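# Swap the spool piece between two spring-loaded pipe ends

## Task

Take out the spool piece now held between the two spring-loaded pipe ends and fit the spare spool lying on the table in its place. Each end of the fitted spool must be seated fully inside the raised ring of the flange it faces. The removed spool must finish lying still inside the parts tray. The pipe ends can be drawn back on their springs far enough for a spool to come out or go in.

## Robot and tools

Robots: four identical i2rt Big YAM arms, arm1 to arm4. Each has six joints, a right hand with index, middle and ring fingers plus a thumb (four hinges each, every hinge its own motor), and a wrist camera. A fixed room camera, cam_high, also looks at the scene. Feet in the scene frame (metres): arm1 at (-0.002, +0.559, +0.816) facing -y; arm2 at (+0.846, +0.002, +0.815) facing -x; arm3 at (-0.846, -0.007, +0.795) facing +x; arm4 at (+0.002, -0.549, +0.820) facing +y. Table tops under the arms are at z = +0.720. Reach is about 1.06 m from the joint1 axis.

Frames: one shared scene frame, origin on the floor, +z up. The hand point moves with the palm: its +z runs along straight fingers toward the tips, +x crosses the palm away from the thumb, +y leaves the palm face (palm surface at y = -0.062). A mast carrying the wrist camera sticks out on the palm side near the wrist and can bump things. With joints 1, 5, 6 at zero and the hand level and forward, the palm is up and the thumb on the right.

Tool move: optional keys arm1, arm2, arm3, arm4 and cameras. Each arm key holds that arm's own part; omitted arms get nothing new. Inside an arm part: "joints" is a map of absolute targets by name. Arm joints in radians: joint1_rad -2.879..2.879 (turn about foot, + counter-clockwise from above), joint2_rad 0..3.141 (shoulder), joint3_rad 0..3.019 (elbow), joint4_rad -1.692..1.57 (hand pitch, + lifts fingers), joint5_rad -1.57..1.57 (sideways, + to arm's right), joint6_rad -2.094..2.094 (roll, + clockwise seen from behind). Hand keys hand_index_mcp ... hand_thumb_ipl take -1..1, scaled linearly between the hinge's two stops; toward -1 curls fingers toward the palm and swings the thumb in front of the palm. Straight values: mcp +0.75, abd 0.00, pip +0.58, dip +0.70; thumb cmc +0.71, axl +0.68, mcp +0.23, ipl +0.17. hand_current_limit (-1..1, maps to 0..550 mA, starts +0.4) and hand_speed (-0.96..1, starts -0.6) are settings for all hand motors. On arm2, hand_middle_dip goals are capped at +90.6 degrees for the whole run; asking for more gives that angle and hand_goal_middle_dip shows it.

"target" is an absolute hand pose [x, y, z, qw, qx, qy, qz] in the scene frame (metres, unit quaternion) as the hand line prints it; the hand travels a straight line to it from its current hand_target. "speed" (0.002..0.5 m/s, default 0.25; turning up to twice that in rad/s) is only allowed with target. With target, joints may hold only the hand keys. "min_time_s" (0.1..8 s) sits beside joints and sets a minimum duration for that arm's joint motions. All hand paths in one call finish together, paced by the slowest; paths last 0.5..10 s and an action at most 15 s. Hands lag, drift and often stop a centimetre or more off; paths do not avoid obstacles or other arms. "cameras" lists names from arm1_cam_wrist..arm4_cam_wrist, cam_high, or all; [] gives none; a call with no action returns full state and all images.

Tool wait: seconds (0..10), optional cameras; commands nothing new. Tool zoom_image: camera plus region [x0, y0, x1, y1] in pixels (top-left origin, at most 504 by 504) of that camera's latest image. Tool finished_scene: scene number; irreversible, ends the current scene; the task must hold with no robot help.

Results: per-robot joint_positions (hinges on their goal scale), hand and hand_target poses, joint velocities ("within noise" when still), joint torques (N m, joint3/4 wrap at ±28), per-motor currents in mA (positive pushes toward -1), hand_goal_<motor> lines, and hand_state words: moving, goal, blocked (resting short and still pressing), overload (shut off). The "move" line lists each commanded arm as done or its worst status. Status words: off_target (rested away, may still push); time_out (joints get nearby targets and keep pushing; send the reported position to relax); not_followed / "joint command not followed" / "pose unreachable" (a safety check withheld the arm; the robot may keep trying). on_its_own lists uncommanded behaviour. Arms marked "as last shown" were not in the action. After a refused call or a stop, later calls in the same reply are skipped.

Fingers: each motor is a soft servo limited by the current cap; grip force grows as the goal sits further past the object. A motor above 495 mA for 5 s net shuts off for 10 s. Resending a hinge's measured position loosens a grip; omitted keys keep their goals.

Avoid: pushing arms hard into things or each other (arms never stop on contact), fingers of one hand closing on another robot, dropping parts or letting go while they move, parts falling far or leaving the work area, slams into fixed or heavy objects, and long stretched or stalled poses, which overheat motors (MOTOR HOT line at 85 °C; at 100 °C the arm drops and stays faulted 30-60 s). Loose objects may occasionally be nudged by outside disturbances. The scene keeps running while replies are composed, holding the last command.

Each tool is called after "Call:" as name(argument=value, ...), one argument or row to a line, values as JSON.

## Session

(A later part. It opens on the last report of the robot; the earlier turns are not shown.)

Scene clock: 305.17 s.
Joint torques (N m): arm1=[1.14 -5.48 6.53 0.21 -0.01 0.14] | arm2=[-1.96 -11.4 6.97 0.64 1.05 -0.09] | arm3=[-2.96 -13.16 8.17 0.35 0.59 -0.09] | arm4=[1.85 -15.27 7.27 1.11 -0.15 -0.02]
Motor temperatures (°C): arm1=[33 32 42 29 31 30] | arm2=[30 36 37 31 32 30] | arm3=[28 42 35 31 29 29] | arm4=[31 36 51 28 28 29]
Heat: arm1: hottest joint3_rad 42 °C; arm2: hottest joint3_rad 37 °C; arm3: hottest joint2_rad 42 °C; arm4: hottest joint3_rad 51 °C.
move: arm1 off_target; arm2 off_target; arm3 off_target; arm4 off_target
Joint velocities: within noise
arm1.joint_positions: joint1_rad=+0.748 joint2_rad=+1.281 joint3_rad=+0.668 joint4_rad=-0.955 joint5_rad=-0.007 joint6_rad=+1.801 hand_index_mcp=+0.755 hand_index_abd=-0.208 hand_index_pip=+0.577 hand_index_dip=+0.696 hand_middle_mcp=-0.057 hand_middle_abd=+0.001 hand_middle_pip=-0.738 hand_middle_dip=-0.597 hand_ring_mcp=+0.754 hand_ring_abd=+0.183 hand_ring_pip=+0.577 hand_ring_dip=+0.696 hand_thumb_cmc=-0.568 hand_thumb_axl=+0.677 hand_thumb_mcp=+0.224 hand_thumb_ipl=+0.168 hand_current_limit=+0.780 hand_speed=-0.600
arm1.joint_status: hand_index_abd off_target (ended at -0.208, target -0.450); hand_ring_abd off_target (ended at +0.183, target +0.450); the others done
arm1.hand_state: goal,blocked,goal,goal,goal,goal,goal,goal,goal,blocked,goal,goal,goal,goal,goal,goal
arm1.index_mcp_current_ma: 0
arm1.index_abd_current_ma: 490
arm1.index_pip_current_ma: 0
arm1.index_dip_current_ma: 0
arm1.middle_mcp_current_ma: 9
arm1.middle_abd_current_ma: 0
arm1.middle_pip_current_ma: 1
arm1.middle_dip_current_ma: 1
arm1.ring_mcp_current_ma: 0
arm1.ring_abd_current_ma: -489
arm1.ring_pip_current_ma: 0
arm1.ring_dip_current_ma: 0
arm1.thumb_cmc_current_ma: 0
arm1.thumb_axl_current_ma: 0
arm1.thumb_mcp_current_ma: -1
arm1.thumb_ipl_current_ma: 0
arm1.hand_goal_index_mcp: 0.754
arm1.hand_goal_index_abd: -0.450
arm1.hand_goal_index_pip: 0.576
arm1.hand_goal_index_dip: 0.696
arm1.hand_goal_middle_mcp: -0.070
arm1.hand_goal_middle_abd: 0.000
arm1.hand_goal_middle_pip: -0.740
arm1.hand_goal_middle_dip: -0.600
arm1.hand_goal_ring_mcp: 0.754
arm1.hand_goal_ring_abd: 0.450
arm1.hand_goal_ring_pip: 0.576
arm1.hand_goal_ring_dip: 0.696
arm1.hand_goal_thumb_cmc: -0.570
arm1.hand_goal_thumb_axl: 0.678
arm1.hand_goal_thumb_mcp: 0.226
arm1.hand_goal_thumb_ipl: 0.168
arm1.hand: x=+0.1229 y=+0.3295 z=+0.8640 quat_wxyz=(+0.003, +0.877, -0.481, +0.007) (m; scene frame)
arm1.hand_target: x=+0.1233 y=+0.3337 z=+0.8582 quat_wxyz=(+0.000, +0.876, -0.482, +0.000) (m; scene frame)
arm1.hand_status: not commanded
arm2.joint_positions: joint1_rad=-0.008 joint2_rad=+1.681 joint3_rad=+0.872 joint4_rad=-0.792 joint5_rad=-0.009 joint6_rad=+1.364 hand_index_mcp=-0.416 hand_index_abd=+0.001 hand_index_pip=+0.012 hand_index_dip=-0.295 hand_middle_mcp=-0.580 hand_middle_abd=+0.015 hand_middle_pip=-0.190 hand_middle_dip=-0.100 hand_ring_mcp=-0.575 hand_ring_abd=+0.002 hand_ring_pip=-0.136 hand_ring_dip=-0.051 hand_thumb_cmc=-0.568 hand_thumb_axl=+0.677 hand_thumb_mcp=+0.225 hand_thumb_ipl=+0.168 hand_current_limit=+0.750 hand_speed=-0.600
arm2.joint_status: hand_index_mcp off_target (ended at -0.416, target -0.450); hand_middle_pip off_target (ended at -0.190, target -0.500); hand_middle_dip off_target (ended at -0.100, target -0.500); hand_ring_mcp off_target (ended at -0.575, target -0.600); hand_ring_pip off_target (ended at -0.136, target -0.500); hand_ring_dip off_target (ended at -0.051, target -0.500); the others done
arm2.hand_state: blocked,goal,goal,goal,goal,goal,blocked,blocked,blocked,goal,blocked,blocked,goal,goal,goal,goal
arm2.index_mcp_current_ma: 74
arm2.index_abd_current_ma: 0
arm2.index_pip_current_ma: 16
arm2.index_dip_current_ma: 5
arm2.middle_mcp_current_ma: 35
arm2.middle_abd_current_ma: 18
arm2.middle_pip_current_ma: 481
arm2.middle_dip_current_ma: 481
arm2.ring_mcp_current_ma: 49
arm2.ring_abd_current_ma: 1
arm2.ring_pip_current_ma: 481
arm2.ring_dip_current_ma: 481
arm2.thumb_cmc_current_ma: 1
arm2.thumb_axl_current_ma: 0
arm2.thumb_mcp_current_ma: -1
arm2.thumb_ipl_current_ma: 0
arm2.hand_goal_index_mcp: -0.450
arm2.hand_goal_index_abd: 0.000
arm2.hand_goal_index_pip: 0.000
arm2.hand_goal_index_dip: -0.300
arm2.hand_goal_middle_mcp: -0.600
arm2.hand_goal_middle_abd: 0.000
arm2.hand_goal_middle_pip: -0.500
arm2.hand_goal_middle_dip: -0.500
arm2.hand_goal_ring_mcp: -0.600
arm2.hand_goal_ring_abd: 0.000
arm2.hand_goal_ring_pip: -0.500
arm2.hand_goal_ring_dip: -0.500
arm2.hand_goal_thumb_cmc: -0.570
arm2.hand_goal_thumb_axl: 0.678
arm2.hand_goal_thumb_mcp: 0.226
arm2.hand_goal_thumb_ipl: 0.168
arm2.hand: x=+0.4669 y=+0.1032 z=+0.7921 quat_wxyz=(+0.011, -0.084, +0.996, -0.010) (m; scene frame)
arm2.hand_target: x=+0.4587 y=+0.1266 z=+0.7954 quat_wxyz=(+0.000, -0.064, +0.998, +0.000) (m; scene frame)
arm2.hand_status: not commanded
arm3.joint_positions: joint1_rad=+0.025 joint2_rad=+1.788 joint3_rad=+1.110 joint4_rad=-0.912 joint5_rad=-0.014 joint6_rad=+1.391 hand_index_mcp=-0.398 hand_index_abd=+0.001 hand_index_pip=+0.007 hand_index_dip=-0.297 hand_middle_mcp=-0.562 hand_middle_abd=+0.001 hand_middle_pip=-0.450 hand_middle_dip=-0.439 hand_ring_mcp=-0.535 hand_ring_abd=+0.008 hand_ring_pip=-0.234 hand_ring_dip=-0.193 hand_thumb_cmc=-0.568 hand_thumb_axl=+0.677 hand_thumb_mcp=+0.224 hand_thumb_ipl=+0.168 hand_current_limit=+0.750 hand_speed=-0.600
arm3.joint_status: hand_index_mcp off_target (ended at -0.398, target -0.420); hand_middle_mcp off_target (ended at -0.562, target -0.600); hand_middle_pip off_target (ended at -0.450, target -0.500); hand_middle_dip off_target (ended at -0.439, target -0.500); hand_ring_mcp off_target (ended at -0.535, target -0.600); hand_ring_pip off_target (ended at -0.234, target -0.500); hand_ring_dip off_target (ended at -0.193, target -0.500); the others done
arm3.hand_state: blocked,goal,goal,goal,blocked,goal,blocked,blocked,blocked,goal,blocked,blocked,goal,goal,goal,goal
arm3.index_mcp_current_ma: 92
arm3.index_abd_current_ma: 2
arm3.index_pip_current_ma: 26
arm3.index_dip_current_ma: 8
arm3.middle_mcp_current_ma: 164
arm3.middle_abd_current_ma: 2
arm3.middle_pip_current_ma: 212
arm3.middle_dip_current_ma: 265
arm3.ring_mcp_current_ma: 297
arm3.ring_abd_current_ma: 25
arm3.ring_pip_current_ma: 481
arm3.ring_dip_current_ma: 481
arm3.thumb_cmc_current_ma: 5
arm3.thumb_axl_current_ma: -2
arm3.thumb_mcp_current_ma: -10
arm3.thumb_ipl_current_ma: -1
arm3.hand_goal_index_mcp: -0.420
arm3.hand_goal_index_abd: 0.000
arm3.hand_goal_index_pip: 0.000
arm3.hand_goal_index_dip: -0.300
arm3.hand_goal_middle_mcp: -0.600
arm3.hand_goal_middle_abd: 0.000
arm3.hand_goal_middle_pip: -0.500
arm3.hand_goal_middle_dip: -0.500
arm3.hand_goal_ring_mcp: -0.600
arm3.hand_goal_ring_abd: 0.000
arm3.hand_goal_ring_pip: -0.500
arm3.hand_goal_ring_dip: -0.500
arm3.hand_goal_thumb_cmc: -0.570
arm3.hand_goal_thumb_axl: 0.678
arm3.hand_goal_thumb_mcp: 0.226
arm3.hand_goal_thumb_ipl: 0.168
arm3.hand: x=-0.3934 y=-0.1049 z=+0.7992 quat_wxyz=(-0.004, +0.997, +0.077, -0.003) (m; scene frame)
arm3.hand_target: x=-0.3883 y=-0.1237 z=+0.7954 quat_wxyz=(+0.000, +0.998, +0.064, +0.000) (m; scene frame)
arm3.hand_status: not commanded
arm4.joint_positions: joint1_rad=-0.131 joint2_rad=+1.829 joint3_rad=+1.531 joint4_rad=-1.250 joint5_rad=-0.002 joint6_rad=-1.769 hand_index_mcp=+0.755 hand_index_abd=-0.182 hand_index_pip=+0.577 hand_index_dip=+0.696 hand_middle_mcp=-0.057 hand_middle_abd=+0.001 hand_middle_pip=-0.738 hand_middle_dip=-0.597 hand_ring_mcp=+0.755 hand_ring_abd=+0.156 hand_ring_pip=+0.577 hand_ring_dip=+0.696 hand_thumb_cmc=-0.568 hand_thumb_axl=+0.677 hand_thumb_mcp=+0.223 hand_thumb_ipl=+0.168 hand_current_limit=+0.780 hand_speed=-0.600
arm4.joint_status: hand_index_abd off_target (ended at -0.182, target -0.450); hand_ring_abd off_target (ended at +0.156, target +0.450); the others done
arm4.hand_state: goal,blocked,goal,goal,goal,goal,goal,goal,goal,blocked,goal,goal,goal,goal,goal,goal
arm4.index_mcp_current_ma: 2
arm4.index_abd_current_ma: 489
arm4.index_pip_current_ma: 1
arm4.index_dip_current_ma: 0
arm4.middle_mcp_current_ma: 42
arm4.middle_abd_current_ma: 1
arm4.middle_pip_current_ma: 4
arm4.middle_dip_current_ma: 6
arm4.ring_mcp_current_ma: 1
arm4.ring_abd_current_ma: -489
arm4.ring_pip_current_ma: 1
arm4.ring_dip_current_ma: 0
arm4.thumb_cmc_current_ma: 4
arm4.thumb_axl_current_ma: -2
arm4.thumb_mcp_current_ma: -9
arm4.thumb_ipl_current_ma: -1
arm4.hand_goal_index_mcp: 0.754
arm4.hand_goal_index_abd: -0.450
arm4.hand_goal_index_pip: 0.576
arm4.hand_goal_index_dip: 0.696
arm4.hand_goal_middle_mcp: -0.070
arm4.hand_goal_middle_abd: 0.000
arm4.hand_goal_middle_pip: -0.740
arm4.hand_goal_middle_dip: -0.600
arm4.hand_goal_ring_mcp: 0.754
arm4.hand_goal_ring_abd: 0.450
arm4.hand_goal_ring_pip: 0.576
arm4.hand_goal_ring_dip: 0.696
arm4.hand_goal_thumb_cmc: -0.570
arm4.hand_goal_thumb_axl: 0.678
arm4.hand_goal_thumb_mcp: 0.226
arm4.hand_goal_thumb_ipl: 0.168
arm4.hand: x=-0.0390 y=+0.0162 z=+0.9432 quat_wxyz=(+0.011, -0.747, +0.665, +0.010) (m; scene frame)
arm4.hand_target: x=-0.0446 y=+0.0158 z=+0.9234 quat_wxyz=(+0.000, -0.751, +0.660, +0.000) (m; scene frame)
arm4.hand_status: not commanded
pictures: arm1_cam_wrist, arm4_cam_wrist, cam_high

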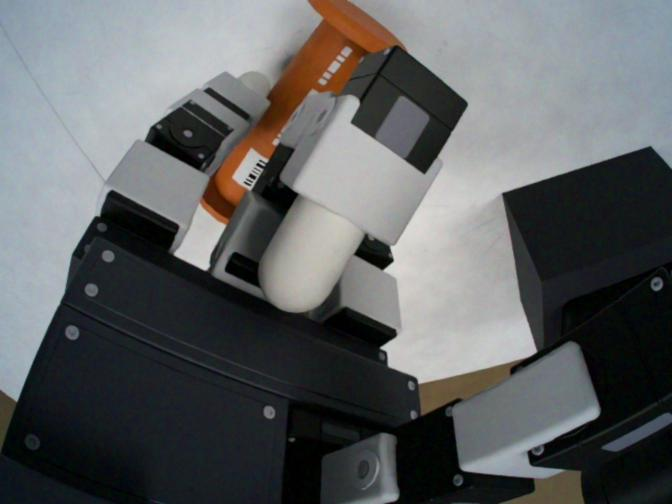

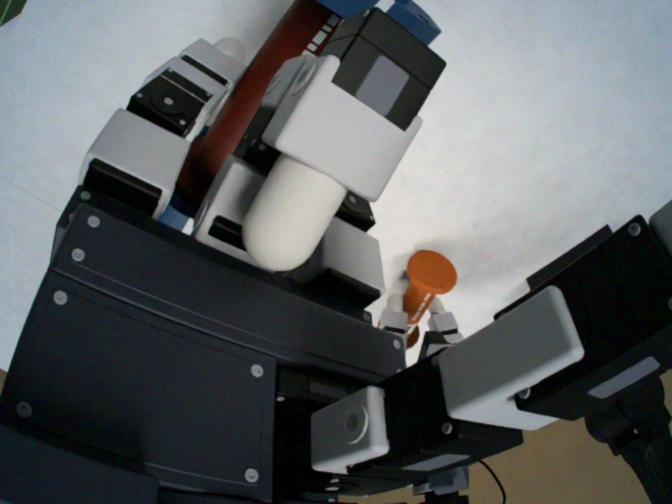

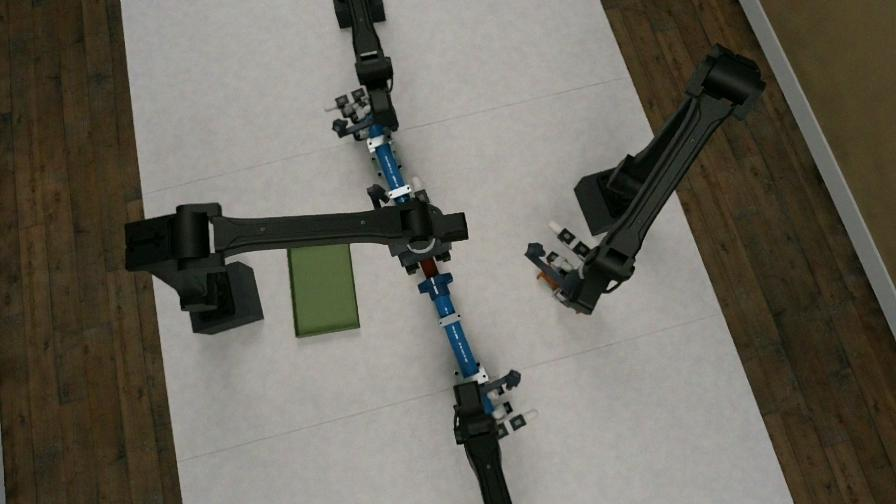

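Call:
move(
  arm1={"target": [0.1235, 0.3335, 0.92, 0, 0.8763, -0.4818, 0], "speed": 0.06},
  arm2={"target": [0.5337, 0.1135, 0.79, 0, -0.064, 0.99795, 0], "speed": 0.05},
  arm3={"target": [-0.4414, -0.113, 0.792, 0, 0.99795, 0.064, 0], "speed": 0.05},
  cameras=["cam_high", "arm1_cam_wrist", "arm4_cam_wrist"],
)

Call:
zoom_image(
  camera="cam_high",
  region=[330, 80, 430, 180],
)

Call:
zoom_image(
  camera="cam_high",
  region=[380, 190, 480, 310],
)

Call:
zoom_image(
  camera="arm1_cam_wrist",
  region=[150, 0, 400, 240],
)

Call:
zoom_image(
  camera="arm4_cam_wrist",
  region=[150, 0, 450, 240],
)

Call:
zoom_image(
  camera="cam_high",
  region=[522, 240, 602, 320],
)

Scene clock: 337.60 s.
Joint torques (N m): arm1=[1.26 -8.23 12.25 -0.76 0 0.13] | arm2=[-0.26 -12.86 0.51 -1.4 0.73 0.2] | arm3=[-1.26 -16.09 2.7 -1.36 0.52 0.04] | arm4=[1.79 -16.91 7.58 0.85 -0.15 -0.02]
Motor temperatures (°C): arm1=[33 32 42 29 31 30] | arm2=[30 36 37 31 32 30] | arm3=[28 41 35 31 29 29] | arm4=[31 37 50 28 28 29]
Heat: arm1: hottest joint3_rad 42 °C; arm2: hottest joint3_rad 37 °C; arm3: hottest joint2_rad 41 °C; arm4: hottest joint3_rad 50 °C.
move: arm1 off_target; arm2 off_target; arm3 off_target
Joint velocities: within noise
arm1.joint_positions: joint1_rad=+0.748 joint2_rad=+1.216 joint3_rad=+0.703 joint4_rad=-1.141 joint5_rad=-0.008 joint6_rad=+1.801 hand_index_mcp=+0.755 hand_index_abd=-0.208 hand_index_pip=+0.577 hand_index_dip=+0.696 hand_middle_mcp=-0.057 hand_middle_abd=+0.001 hand_middle_pip=-0.738 hand_middle_dip=-0.597 hand_ring_mcp=+0.754 hand_ring_abd=+0.183 hand_ring_pip=+0.577 hand_ring_dip=+0.696 hand_thumb_cmc=-0.568 hand_thumb_axl=+0.677 hand_thumb_mcp=+0.224 hand_thumb_ipl=+0.168 hand_current_limit=+0.780 hand_speed=-0.600
arm1.joint_status: not commanded
arm1.hand_state: goal,blocked,goal,goal,goal,goal,goal,goal,goal,blocked,goal,goal,goal,goal,goal,goal
arm1.index_mcp_current_ma: 0
arm1.index_abd_current_ma: 490
arm1.index_pip_current_ma: 0
arm1.index_dip_current_ma: 0
arm1.middle_mcp_current_ma: 9
arm1.middle_abd_current_ma: 0
arm1.middle_pip_current_ma: 1
arm1.middle_dip_current_ma: 1
arm1.ring_mcp_current_ma: 0
arm1.ring_abd_current_ma: -489
arm1.ring_pip_current_ma: 0
arm1.ring_dip_current_ma: 0
arm1.thumb_cmc_current_ma: 0
arm1.thumb_axl_current_ma: 0
arm1.thumb_mcp_current_ma: -1
arm1.thumb_ipl_current_ma: 0
arm1.hand_goal_index_mcp: 0.754
arm1.hand_goal_index_abd: -0.450
arm1.hand_goal_index_pip: 0.576
arm1.hand_goal_index_dip: 0.696
arm1.hand_goal_middle_mcp: -0.070
arm1.hand_goal_middle_abd: 0.000
arm1.hand_goal_middle_pip: -0.740
arm1.hand_goal_middle_dip: -0.600
arm1.hand_goal_ring_mcp: 0.754
arm1.hand_goal_ring_abd: 0.450
arm1.hand_goal_ring_pip: 0.576
arm1.hand_goal_ring_dip: 0.696
arm1.hand_goal_thumb_cmc: -0.570
arm1.hand_goal_thumb_axl: 0.678
arm1.hand_goal_thumb_mcp: 0.226
arm1.hand_goal_thumb_ipl: 0.168
arm1.hand: x=+0.1047 y=+0.3477 z=+0.8970 quat_wxyz=(-0.009, +0.876, -0.481, -0.035) (m; scene frame)
arm1.hand_target: x=+0.1226 y=+0.3341 z=+0.9197 quat_wxyz=(+0.000, +0.876, -0.482, +0.000) (m; scene frame)
arm1.hand_status: off_target (0.033 m and 4.1 deg from the pose sent, 0.056 m and 0.8 deg at the start)
arm2.joint_positions: joint1_rad=-0.010 joint2_rad=+1.571 joint3_rad=+0.745 joint4_rad=-0.655 joint5_rad=-0.002 joint6_rad=+1.355 hand_index_mcp=-0.416 hand_index_abd=+0.001 hand_index_pip=+0.012 hand_index_dip=-0.295 hand_middle_mcp=-0.523 hand_middle_abd=+0.017 hand_middle_pip=-0.190 hand_middle_dip=-0.415 hand_ring_mcp=-0.498 hand_ring_abd=-0.009 hand_ring_pip=-0.136 hand_ring_dip=-0.368 hand_thumb_cmc=-0.568 hand_thumb_axl=+0.677 hand_thumb_mcp=+0.225 hand_thumb_ipl=+0.168 hand_current_limit=+0.750 hand_speed=-0.600
arm2.joint_status: not commanded
arm2.hand_state: blocked,goal,goal,goal,blocked,goal,blocked,blocked,blocked,goal,blocked,blocked,goal,goal,goal,goal
arm2.index_mcp_current_ma: 74
arm2.index_abd_current_ma: 0
arm2.index_pip_current_ma: 16
arm2.index_dip_current_ma: 5
arm2.middle_mcp_current_ma: 236
arm2.middle_abd_current_ma: 22
arm2.middle_pip_current_ma: 481
arm2.middle_dip_current_ma: 248
arm2.ring_mcp_current_ma: 347
arm2.ring_abd_current_ma: -9
arm2.ring_pip_current_ma: 481
arm2.ring_dip_current_ma: 459
arm2.thumb_cmc_current_ma: 1
arm2.thumb_axl_current_ma: 0
arm2.thumb_mcp_current_ma: -1
arm2.thumb_ipl_current_ma: 0
arm2.hand_goal_index_mcp: -0.450
arm2.hand_goal_index_abd: 0.000
arm2.hand_goal_index_pip: 0.000
arm2.hand_goal_index_dip: -0.300
arm2.hand_goal_middle_mcp: -0.600
arm2.hand_goal_middle_abd: 0.000
arm2.hand_goal_middle_pip: -0.500
arm2.hand_goal_middle_dip: -0.500
arm2.hand_goal_ring_mcp: -0.600
arm2.hand_goal_ring_abd: 0.000
arm2.hand_goal_ring_pip: -0.500
arm2.hand_goal_ring_dip: -0.500
arm2.hand_goal_thumb_cmc: -0.570
arm2.hand_goal_thumb_axl: 0.678
arm2.hand_goal_thumb_mcp: 0.226
arm2.hand_goal_thumb_ipl: 0.168
arm2.on_its_own: hand_middle_dip moved -0.315 toward your old target -0.500; hand_ring_dip moved -0.317 toward your old target -0.500
arm2.hand: x=+0.4826 y=+0.1047 z=+0.7983 quat_wxyz=(-0.048, -0.088, +0.995, +0.001) (m; scene frame)
arm2.hand_target: x=+0.5309 y=+0.1122 z=+0.7892 quat_wxyz=(+0.000, -0.064, +0.998, +0.000) (m; scene frame)
arm2.hand_status: off_target (0.052 m and 6.1 deg from the pose sent, 0.068 m and 2.8 deg at the start)
arm3.joint_positions: joint1_rad=+0.024 joint2_rad=+1.729 joint3_rad=+1.016 joint4_rad=-0.800 joint5_rad=-0.012 joint6_rad=+1.394 hand_index_mcp=-0.398 hand_index_abd=+0.001 hand_index_pip=+0.007 hand_index_dip=-0.297 hand_middle_mcp=-0.562 hand_middle_abd=+0.001 hand_middle_pip=-0.450 hand_middle_dip=-0.439 hand_ring_mcp=-0.502 hand_ring_abd=+0.001 hand_ring_pip=-0.234 hand_ring_dip=-0.273 hand_thumb_cmc=-0.568 hand_thumb_axl=+0.677 hand_thumb_mcp=+0.224 hand_thumb_ipl=+0.168 hand_current_limit=+0.750 hand_speed=-0.600
arm3.joint_status: not commanded
arm3.hand_state: blocked,goal,goal,goal,blocked,goal,blocked,blocked,blocked,goal,blocked,blocked,goal,goal,goal,goal
arm3.index_mcp_current_ma: 92
arm3.index_abd_current_ma: 2
arm3.index_pip_current_ma: 26
arm3.index_dip_current_ma: 8
arm3.middle_mcp_current_ma: 164
arm3.middle_abd_current_ma: 2
arm3.middle_pip_current_ma: 212
arm3.middle_dip_current_ma: 265
arm3.ring_mcp_current_ma: 470
arm3.ring_abd_current_ma: 2
arm3.ring_pip_current_ma: 481
arm3.ring_dip_current_ma: 481
arm3.thumb_cmc_current_ma: 5
arm3.thumb_axl_current_ma: -2
arm3.thumb_mcp_current_ma: -10
arm3.thumb_ipl_current_ma: -1
arm3.hand_goal_index_mcp: -0.420
arm3.hand_goal_index_abd: 0.000
arm3.hand_goal_index_pip: 0.000
arm3.hand_goal_index_dip: -0.300
arm3.hand_goal_middle_mcp: -0.600
arm3.hand_goal_middle_abd: 0.000
arm3.hand_goal_middle_pip: -0.500
arm3.hand_goal_middle_dip: -0.500
arm3.hand_goal_ring_mcp: -0.600
arm3.hand_goal_ring_abd: 0.000
arm3.hand_goal_ring_pip: -0.500
arm3.hand_goal_ring_dip: -0.500
arm3.hand_goal_thumb_cmc: -0.570
arm3.hand_goal_thumb_axl: 0.678
arm3.hand_goal_thumb_mcp: 0.226
arm3.hand_goal_thumb_ipl: 0.168
arm3.on_its_own: hand_ring_dip moved -0.080 toward your old target -0.500
arm3.hand: x=-0.4041 y=-0.1052 z=+0.7969 quat_wxyz=(+0.001, +0.997, +0.075, +0.035) (m; scene frame)
arm3.hand_target: x=-0.4399 y=-0.1124 z=+0.7916 quat_wxyz=(+0.000, +0.998, +0.064, +0.000) (m; scene frame)
arm3.hand_status: off_target (0.038 m and 4.2 deg from the pose sent, 0.049 m and 1.6 deg at the start)
arm4: as last shown
arm4.joint_positions: joint1_rad=-0.130 joint2_rad=+1.848 joint3_rad=+1.525 joint4_rad=-1.245 joint5_rad=-0.001 joint6_rad=-1.769 hand_index_mcp=+0.755 hand_index_abd=-0.182 hand_index_pip=+0.577 hand_index_dip=+0.696 hand_middle_mcp=-0.057 hand_middle_abd=+0.001 hand_middle_pip=-0.738 hand_middle_dip=-0.597 hand_ring_mcp=+0.751 hand_ring_abd=+0.156 hand_ring_pip=+0.575 hand_ring_dip=+0.696 hand_thumb_cmc=-0.568 hand_thumb_axl=+0.677 hand_thumb_mcp=+0.223 hand_thumb_ipl=+0.168 hand_current_limit=+0.780 hand_speed=-0.600
arm4.index_mcp_current_ma: 1
arm4.index_abd_current_ma: 490
arm4.ring_mcp_current_ma: -7
arm4.ring_pip_current_ma: -2
arm4.hand: x=-0.0395 y=+0.0149 z=+0.9306 quat_wxyz=(+0.003, -0.747, +0.665, +0.003) (m; scene frame)
arm4.hand_target: x=-0.0448 y=+0.0158 z=+0.9234 quat_wxyz=(+0.000, -0.751, +0.660, +0.000) (m; scene frame)
pictures: arm1_cam_wrist, arm4_cam_wrist, cam_high

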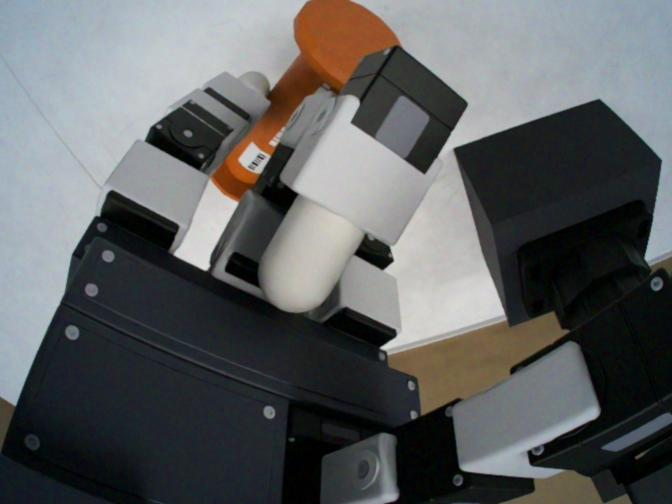

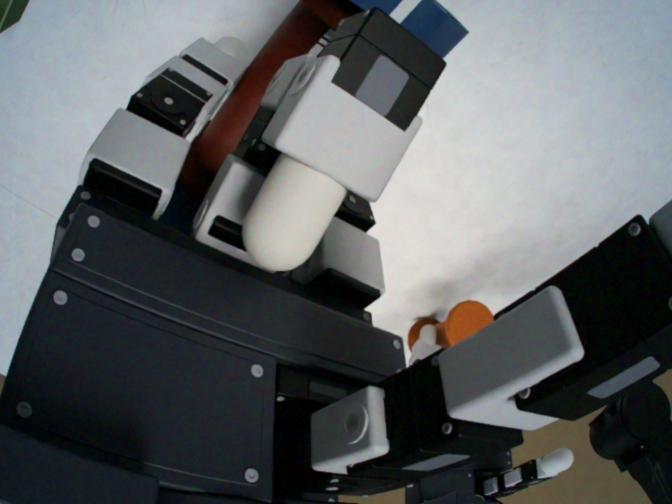

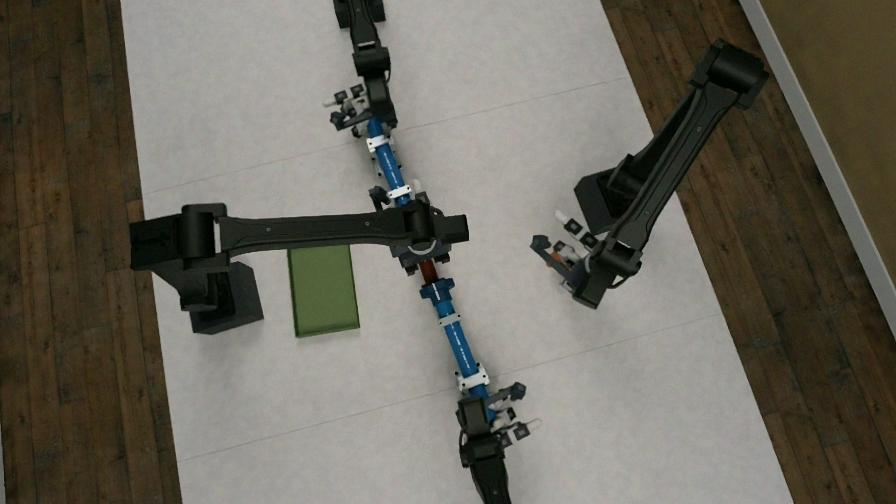

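Scaled by 5.040 from the camera's 896x504 image, which has a finer 1280x720 frame.

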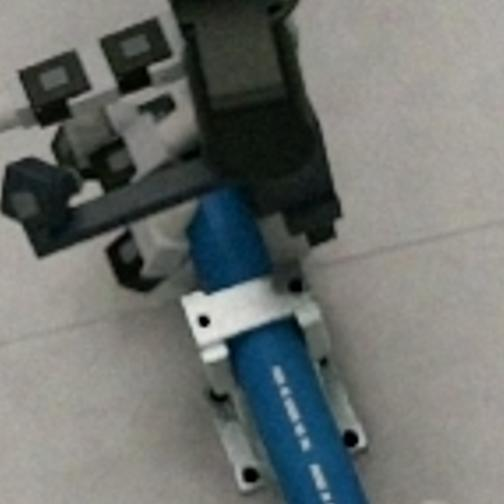

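Scaled by 4.200 from the camera's 896x504 image, which has a finer 1280x720 frame.

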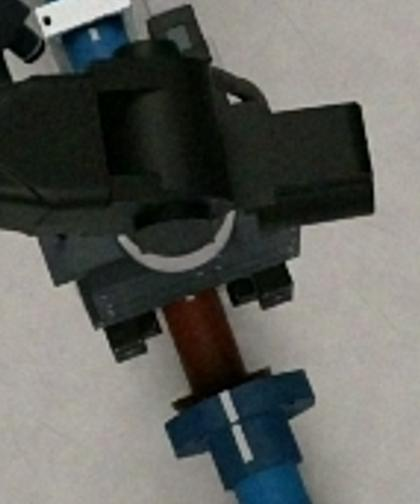

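Scaled by 2.016 from the camera's 672x504 image, which has a finer 960x720 frame.

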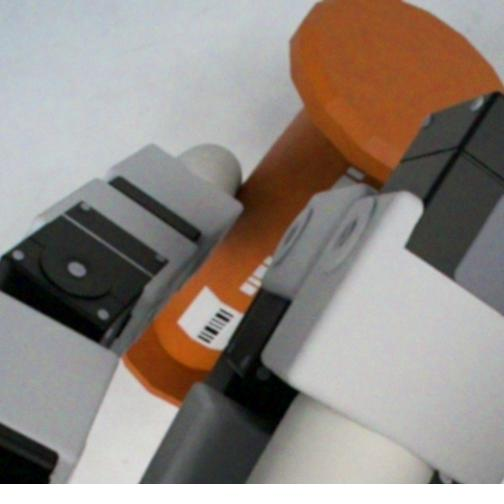

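Scaled by 1.680 from the camera's 672x504 image, which has a finer 960x720 frame.

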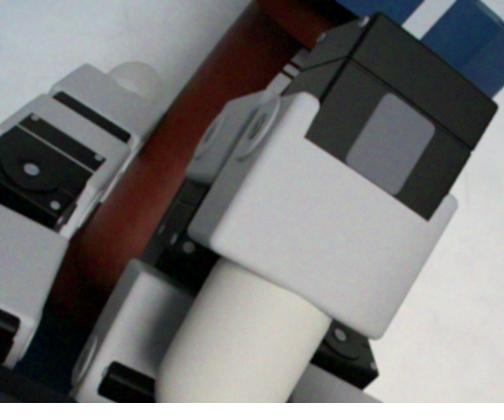

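Scaled by 6.300 from the camera's 896x504 image, which has a finer 1280x720 frame.

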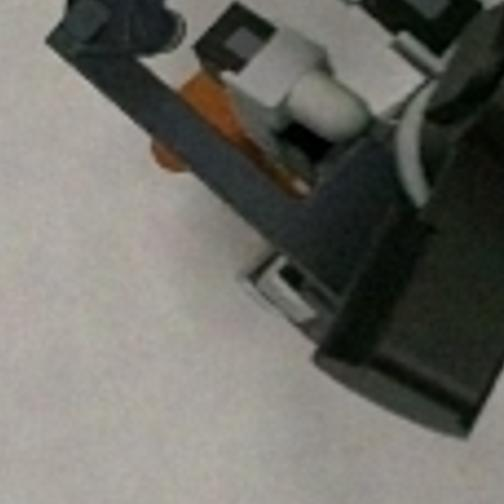

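Call:
move(
  arm1={"target": [0.1235, 0.3335, 0.860, 0, 0.8763, -0.4818, 0], "speed": 0.05},
  arm4={"target": [-0.0448, 0.0300, 0.985, 0, -0.751, 0.6604, 0], "speed": 0.06},
  cameras=["cam_high", "arm1_cam_wrist", "arm4_cam_wrist"],
)

Call:
zoom_image(
  camera="cam_high",
  region=[380, 190, 480, 310],
)

Call:
zoom_image(
  camera="arm4_cam_wrist",
  region=[150, 0, 450, 240],
)

Call:
zoom_image(
  camera="cam_high",
  region=[522, 240, 602, 320],
)

Scene clock: 395.57 s.
Joint torques (N m): arm1=[1.55 -5.54 6.74 0.69 0.04 0.15] | arm2=[-0.32 -12.57 0.44 -1.48 0.73 0.2] | arm3=[-1.14 -15.91 2.85 -1.36 0.51 0.04] | arm4=[1.85 -17.73 12.18 0.21 -0.31 -0.01]
Motor temperatures (°C): arm1=[33 32 47 29 31 30] | arm2=[30 37 35 31 32 30] | arm3=[28 42 33 31 29 29] | arm4=[31 39 49 28 28 29]
Heat: arm1: hottest joint3_rad 47 °C; arm2: hottest joint2_rad 37 °C; arm3: hottest joint2_rad 42 °C; arm4: hottest joint3_rad 49 °C.
move: arm1 done; arm4 off_target
Joint velocities: within noise
arm1.joint_positions: joint1_rad=+0.748 joint2_rad=+1.278 joint3_rad=+0.668 joint4_rad=-0.975 joint5_rad=-0.008 joint6_rad=+1.802 hand_index_mcp=+0.754 hand_index_abd=-0.208 hand_index_pip=+0.577 hand_index_dip=+0.696 hand_middle_mcp=-0.057 hand_middle_abd=+0.001 hand_middle_pip=-0.738 hand_middle_dip=-0.598 hand_ring_mcp=+0.753 hand_ring_abd=+0.183 hand_ring_pip=+0.577 hand_ring_dip=+0.696 hand_thumb_cmc=-0.568 hand_thumb_axl=+0.677 hand_thumb_mcp=+0.224 hand_thumb_ipl=+0.168 hand_current_limit=+0.780 hand_speed=-0.600
arm1.joint_status: not commanded
arm1.hand_state: goal,blocked,goal,goal,goal,goal,goal,goal,goal,blocked,goal,goal,goal,goal,goal,goal
arm1.index_mcp_current_ma: 0
arm1.index_abd_current_ma: 490
arm1.index_pip_current_ma: 0
arm1.index_dip_current_ma: 0
arm1.middle_mcp_current_ma: 9
arm1.middle_abd_current_ma: 0
arm1.middle_pip_current_ma: 1
arm1.middle_dip_current_ma: 1
arm1.ring_mcp_current_ma: 0
arm1.ring_abd_current_ma: -489
arm1.ring_pip_current_ma: 0
arm1.ring_dip_current_ma: 0
arm1.thumb_cmc_current_ma: 0
arm1.thumb_axl_current_ma: 0
arm1.thumb_mcp_current_ma: -1
arm1.thumb_ipl_current_ma: 0
arm1.hand_goal_index_mcp: 0.754
arm1.hand_goal_index_abd: -0.450
arm1.hand_goal_index_pip: 0.576
arm1.hand_goal_index_dip: 0.696
arm1.hand_goal_middle_mcp: -0.070
arm1.hand_goal_middle_abd: 0.000
arm1.hand_goal_middle_pip: -0.740
arm1.hand_goal_middle_dip: -0.600
arm1.hand_goal_ring_mcp: 0.754
arm1.hand_goal_ring_abd: 0.450
arm1.hand_goal_ring_pip: 0.576
arm1.hand_goal_ring_dip: 0.696
arm1.hand_goal_thumb_cmc: -0.570
arm1.hand_goal_thumb_axl: 0.678
arm1.hand_goal_thumb_mcp: 0.226
arm1.hand_goal_thumb_ipl: 0.168
arm1.hand: x=+0.1196 y=+0.3330 z=+0.8652 quat_wxyz=(+0.000, +0.877, -0.481, -0.002) (m; scene frame)
arm1.hand_target: x=+0.1233 y=+0.3336 z=+0.8601 quat_wxyz=(+0.000, +0.876, -0.482, +0.000) (m; scene frame)
arm1.hand_status: done (0.007 m and 0.2 deg from the pose sent, 0.044 m and 4.1 deg at the start)
arm2.joint_positions: joint1_rad=-0.010 joint2_rad=+1.571 joint3_rad=+0.745 joint4_rad=-0.655 joint5_rad=-0.002 joint6_rad=+1.355 hand_index_mcp=-0.416 hand_index_abd=+0.001 hand_index_pip=+0.012 hand_index_dip=-0.295 hand_middle_mcp=-0.523 hand_middle_abd=+0.017 hand_middle_pip=-0.190 hand_middle_dip=-0.415 hand_ring_mcp=-0.498 hand_ring_abd=-0.009 hand_ring_pip=-0.136 hand_ring_dip=-0.368 hand_thumb_cmc=-0.568 hand_thumb_axl=+0.677 hand_thumb_mcp=+0.225 hand_thumb_ipl=+0.168 hand_current_limit=+0.750 hand_speed=-0.600
arm2.joint_status: not commanded
arm2.hand_state: blocked,goal,goal,goal,blocked,goal,blocked,blocked,blocked,goal,blocked,blocked,goal,goal,goal,goal
arm2.index_mcp_current_ma: 74
arm2.index_abd_current_ma: 0
arm2.index_pip_current_ma: 16
arm2.index_dip_current_ma: 5
arm2.middle_mcp_current_ma: 236
arm2.middle_abd_current_ma: 22
arm2.middle_pip_current_ma: 481
arm2.middle_dip_current_ma: 248
arm2.ring_mcp_current_ma: 347
arm2.ring_abd_current_ma: -9
arm2.ring_pip_current_ma: 481
arm2.ring_dip_current_ma: 459
arm2.thumb_cmc_current_ma: 1
arm2.thumb_axl_current_ma: 0
arm2.thumb_mcp_current_ma: -1
arm2.thumb_ipl_current_ma: 0
arm2.hand_goal_index_mcp: -0.450
arm2.hand_goal_index_abd: 0.000
arm2.hand_goal_index_pip: 0.000
arm2.hand_goal_index_dip: -0.300
arm2.hand_goal_middle_mcp: -0.600
arm2.hand_goal_middle_abd: 0.000
arm2.hand_goal_middle_pip: -0.500
arm2.hand_goal_middle_dip: -0.500
arm2.hand_goal_ring_mcp: -0.600
arm2.hand_goal_ring_abd: 0.000
arm2.hand_goal_ring_pip: -0.500
arm2.hand_goal_ring_dip: -0.500
arm2.hand_goal_thumb_cmc: -0.570
arm2.hand_goal_thumb_axl: 0.678
arm2.hand_goal_thumb_mcp: 0.226
arm2.hand_goal_thumb_ipl: 0.168
arm2.hand: x=+0.4826 y=+0.1047 z=+0.7983 quat_wxyz=(-0.048, -0.088, +0.995, +0.001) (m; scene frame)
arm2.hand_target: x=+0.5309 y=+0.1122 z=+0.7892 quat_wxyz=(+0.000, -0.064, +0.998, +0.000) (m; scene frame)
arm2.hand_status: not commanded
arm3.joint_positions: joint1_rad=+0.024 joint2_rad=+1.727 joint3_rad=+1.014 joint4_rad=-0.800 joint5_rad=-0.012 joint6_rad=+1.394 hand_index_mcp=-0.398 hand_index_abd=+0.001 hand_index_pip=+0.007 hand_index_dip=-0.297 hand_middle_mcp=-0.562 hand_middle_abd=+0.001 hand_middle_pip=-0.450 hand_middle_dip=-0.439 hand_ring_mcp=-0.502 hand_ring_abd=+0.001 hand_ring_pip=-0.234 hand_ring_dip=-0.273 hand_thumb_cmc=-0.568 hand_thumb_axl=+0.677 hand_thumb_mcp=+0.224 hand_thumb_ipl=+0.168 hand_current_limit=+0.750 hand_speed=-0.600
arm3.joint_status: not commanded
arm3.hand_state: blocked,goal,goal,goal,blocked,goal,blocked,blocked,blocked,goal,blocked,blocked,goal,goal,goal,goal
arm3.index_mcp_current_ma: 92
arm3.index_abd_current_ma: 2
arm3.index_pip_current_ma: 26
arm3.index_dip_current_ma: 8
arm3.middle_mcp_current_ma: 164
arm3.middle_abd_current_ma: 2
arm3.middle_pip_current_ma: 212
arm3.middle_dip_current_ma: 265
arm3.ring_mcp_current_ma: 470
arm3.ring_abd_current_ma: 2
arm3.ring_pip_current_ma: 481
arm3.ring_dip_current_ma: 481
arm3.thumb_cmc_current_ma: 5
arm3.thumb_axl_current_ma: -2
arm3.thumb_mcp_current_ma: -10
arm3.thumb_ipl_current_ma: -1
arm3.hand_goal_index_mcp: -0.420
arm3.hand_goal_index_abd: 0.000
arm3.hand_goal_index_pip: 0.000
arm3.hand_goal_index_dip: -0.300
arm3.hand_goal_middle_mcp: -0.600
arm3.hand_goal_middle_abd: 0.000
arm3.hand_goal_middle_pip: -0.500
arm3.hand_goal_middle_dip: -0.500
arm3.hand_goal_ring_mcp: -0.600
arm3.hand_goal_ring_abd: 0.000
arm3.hand_goal_ring_pip: -0.500
arm3.hand_goal_ring_dip: -0.500
arm3.hand_goal_thumb_cmc: -0.570
arm3.hand_goal_thumb_axl: 0.678
arm3.hand_goal_thumb_mcp: 0.226
arm3.hand_goal_thumb_ipl: 0.168
arm3.hand: x=-0.4049 y=-0.1053 z=+0.7970 quat_wxyz=(+0.001, +0.997, +0.075, +0.035) (m; scene frame)
arm3.hand_target: x=-0.4398 y=-0.1123 z=+0.7916 quat_wxyz=(+0.000, +0.998, +0.064, +0.000) (m; scene frame)
arm3.hand_status: not commanded
arm4.joint_positions: joint1_rad=-0.128 joint2_rad=+1.848 joint3_rad=+1.622 joint4_rad=-1.394 joint5_rad=+0.002 joint6_rad=-1.769 hand_index_mcp=+0.758 hand_index_abd=-0.182 hand_index_pip=+0.579 hand_index_dip=+0.696 hand_middle_mcp=-0.057 hand_middle_abd=+0.001 hand_middle_pip=-0.738 hand_middle_dip=-0.597 hand_ring_mcp=+0.754 hand_ring_abd=+0.156 hand_ring_pip=+0.577 hand_ring_dip=+0.696 hand_thumb_cmc=-0.568 hand_thumb_axl=+0.677 hand_thumb_mcp=+0.223 hand_thumb_ipl=+0.168 hand_current_limit=+0.780 hand_speed=-0.600
arm4.joint_status: not commanded
arm4.hand_state: goal,blocked,goal,goal,goal,goal,goal,goal,goal,blocked,goal,goal,goal,goal,goal,goal
arm4.index_mcp_current_ma: 12
arm4.index_abd_current_ma: 490
arm4.index_pip_current_ma: 7
arm4.index_dip_current_ma: 1
arm4.middle_mcp_current_ma: 42
arm4.middle_abd_current_ma: 1
arm4.middle_pip_current_ma: 4
arm4.middle_dip_current_ma: 6
arm4.ring_mcp_current_ma: 1
arm4.ring_abd_current_ma: -489
arm4.ring_pip_current_ma: 2
arm4.ring_dip_current_ma: 0
arm4.thumb_cmc_current_ma: 4
arm4.thumb_axl_current_ma: -2
arm4.thumb_mcp_current_ma: -9
arm4.thumb_ipl_current_ma: -1
arm4.hand_goal_index_mcp: 0.754
arm4.hand_goal_index_abd: -0.450
arm4.hand_goal_index_pip: 0.576
arm4.hand_goal_index_dip: 0.696
arm4.hand_goal_middle_mcp: -0.070
arm4.hand_goal_middle_abd: 0.000
arm4.hand_goal_middle_pip: -0.740
arm4.hand_goal_middle_dip: -0.600
arm4.hand_goal_ring_mcp: 0.754
arm4.hand_goal_ring_abd: 0.450
arm4.hand_goal_ring_pip: 0.576
arm4.hand_goal_ring_dip: 0.696
arm4.hand_goal_thumb_cmc: -0.570
arm4.hand_goal_thumb_axl: 0.678
arm4.hand_goal_thumb_mcp: 0.226
arm4.hand_goal_thumb_ipl: 0.168
arm4.hand: x=-0.0400 y=+0.0118 z=+0.9660 quat_wxyz=(-0.017, -0.747, +0.664, -0.013) (m; scene frame)
arm4.hand_target: x=-0.0449 y=+0.0287 z=+0.9852 quat_wxyz=(+0.000, -0.751, +0.660, +0.000) (m; scene frame)
arm4.hand_status: off_target (0.027 m and 2.6 deg from the pose sent, 0.057 m and 0.9 deg at the start)
pictures: arm1_cam_wrist, arm4_cam_wrist, cam_high

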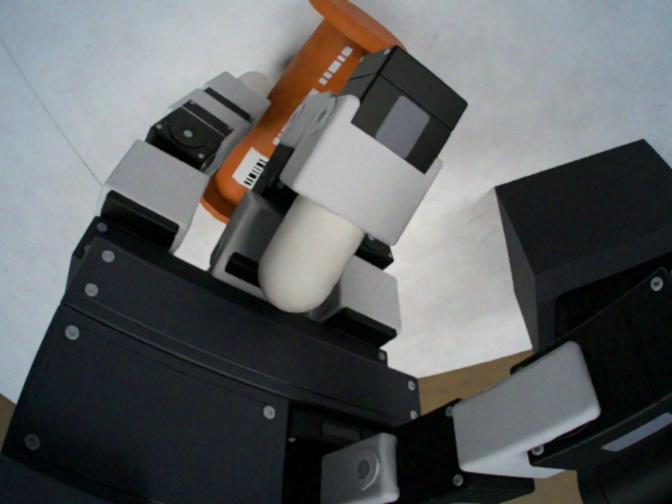

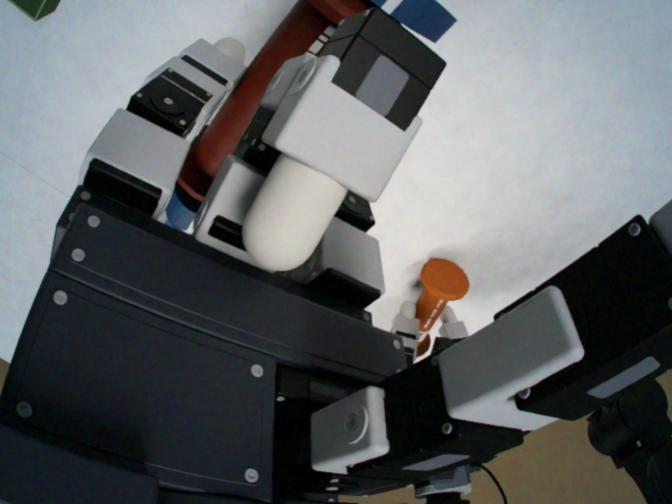

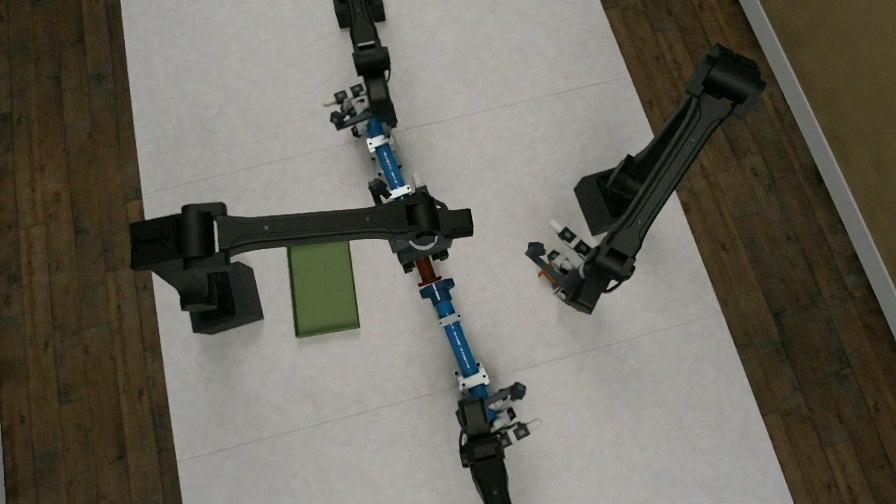

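Scaled by 4.200 from the camera's 896x504 image, which has a finer 1280x720 frame.

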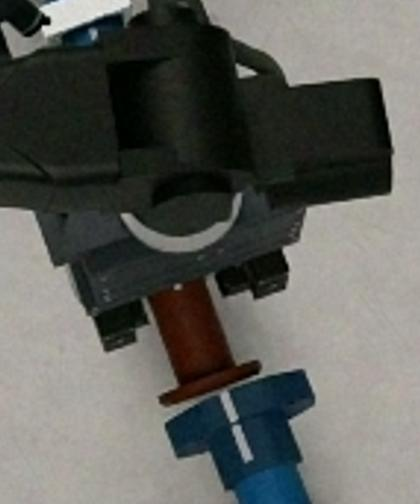

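Scaled by 1.680 from the camera's 672x504 image, which has a finer 960x720 frame.

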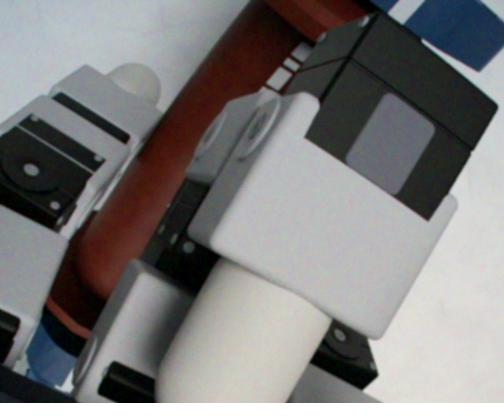

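Scaled by 6.300 from the camera's 896x504 image, which has a finer 1280x720 frame.

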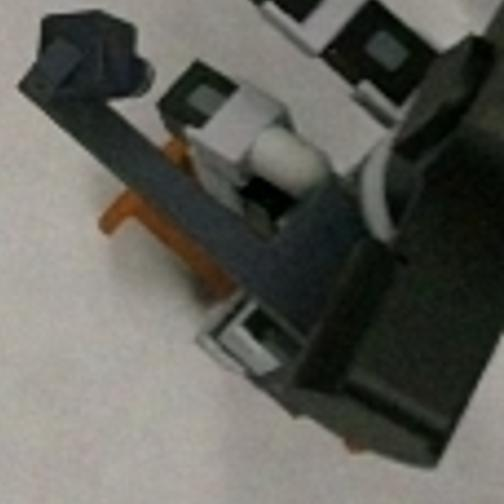

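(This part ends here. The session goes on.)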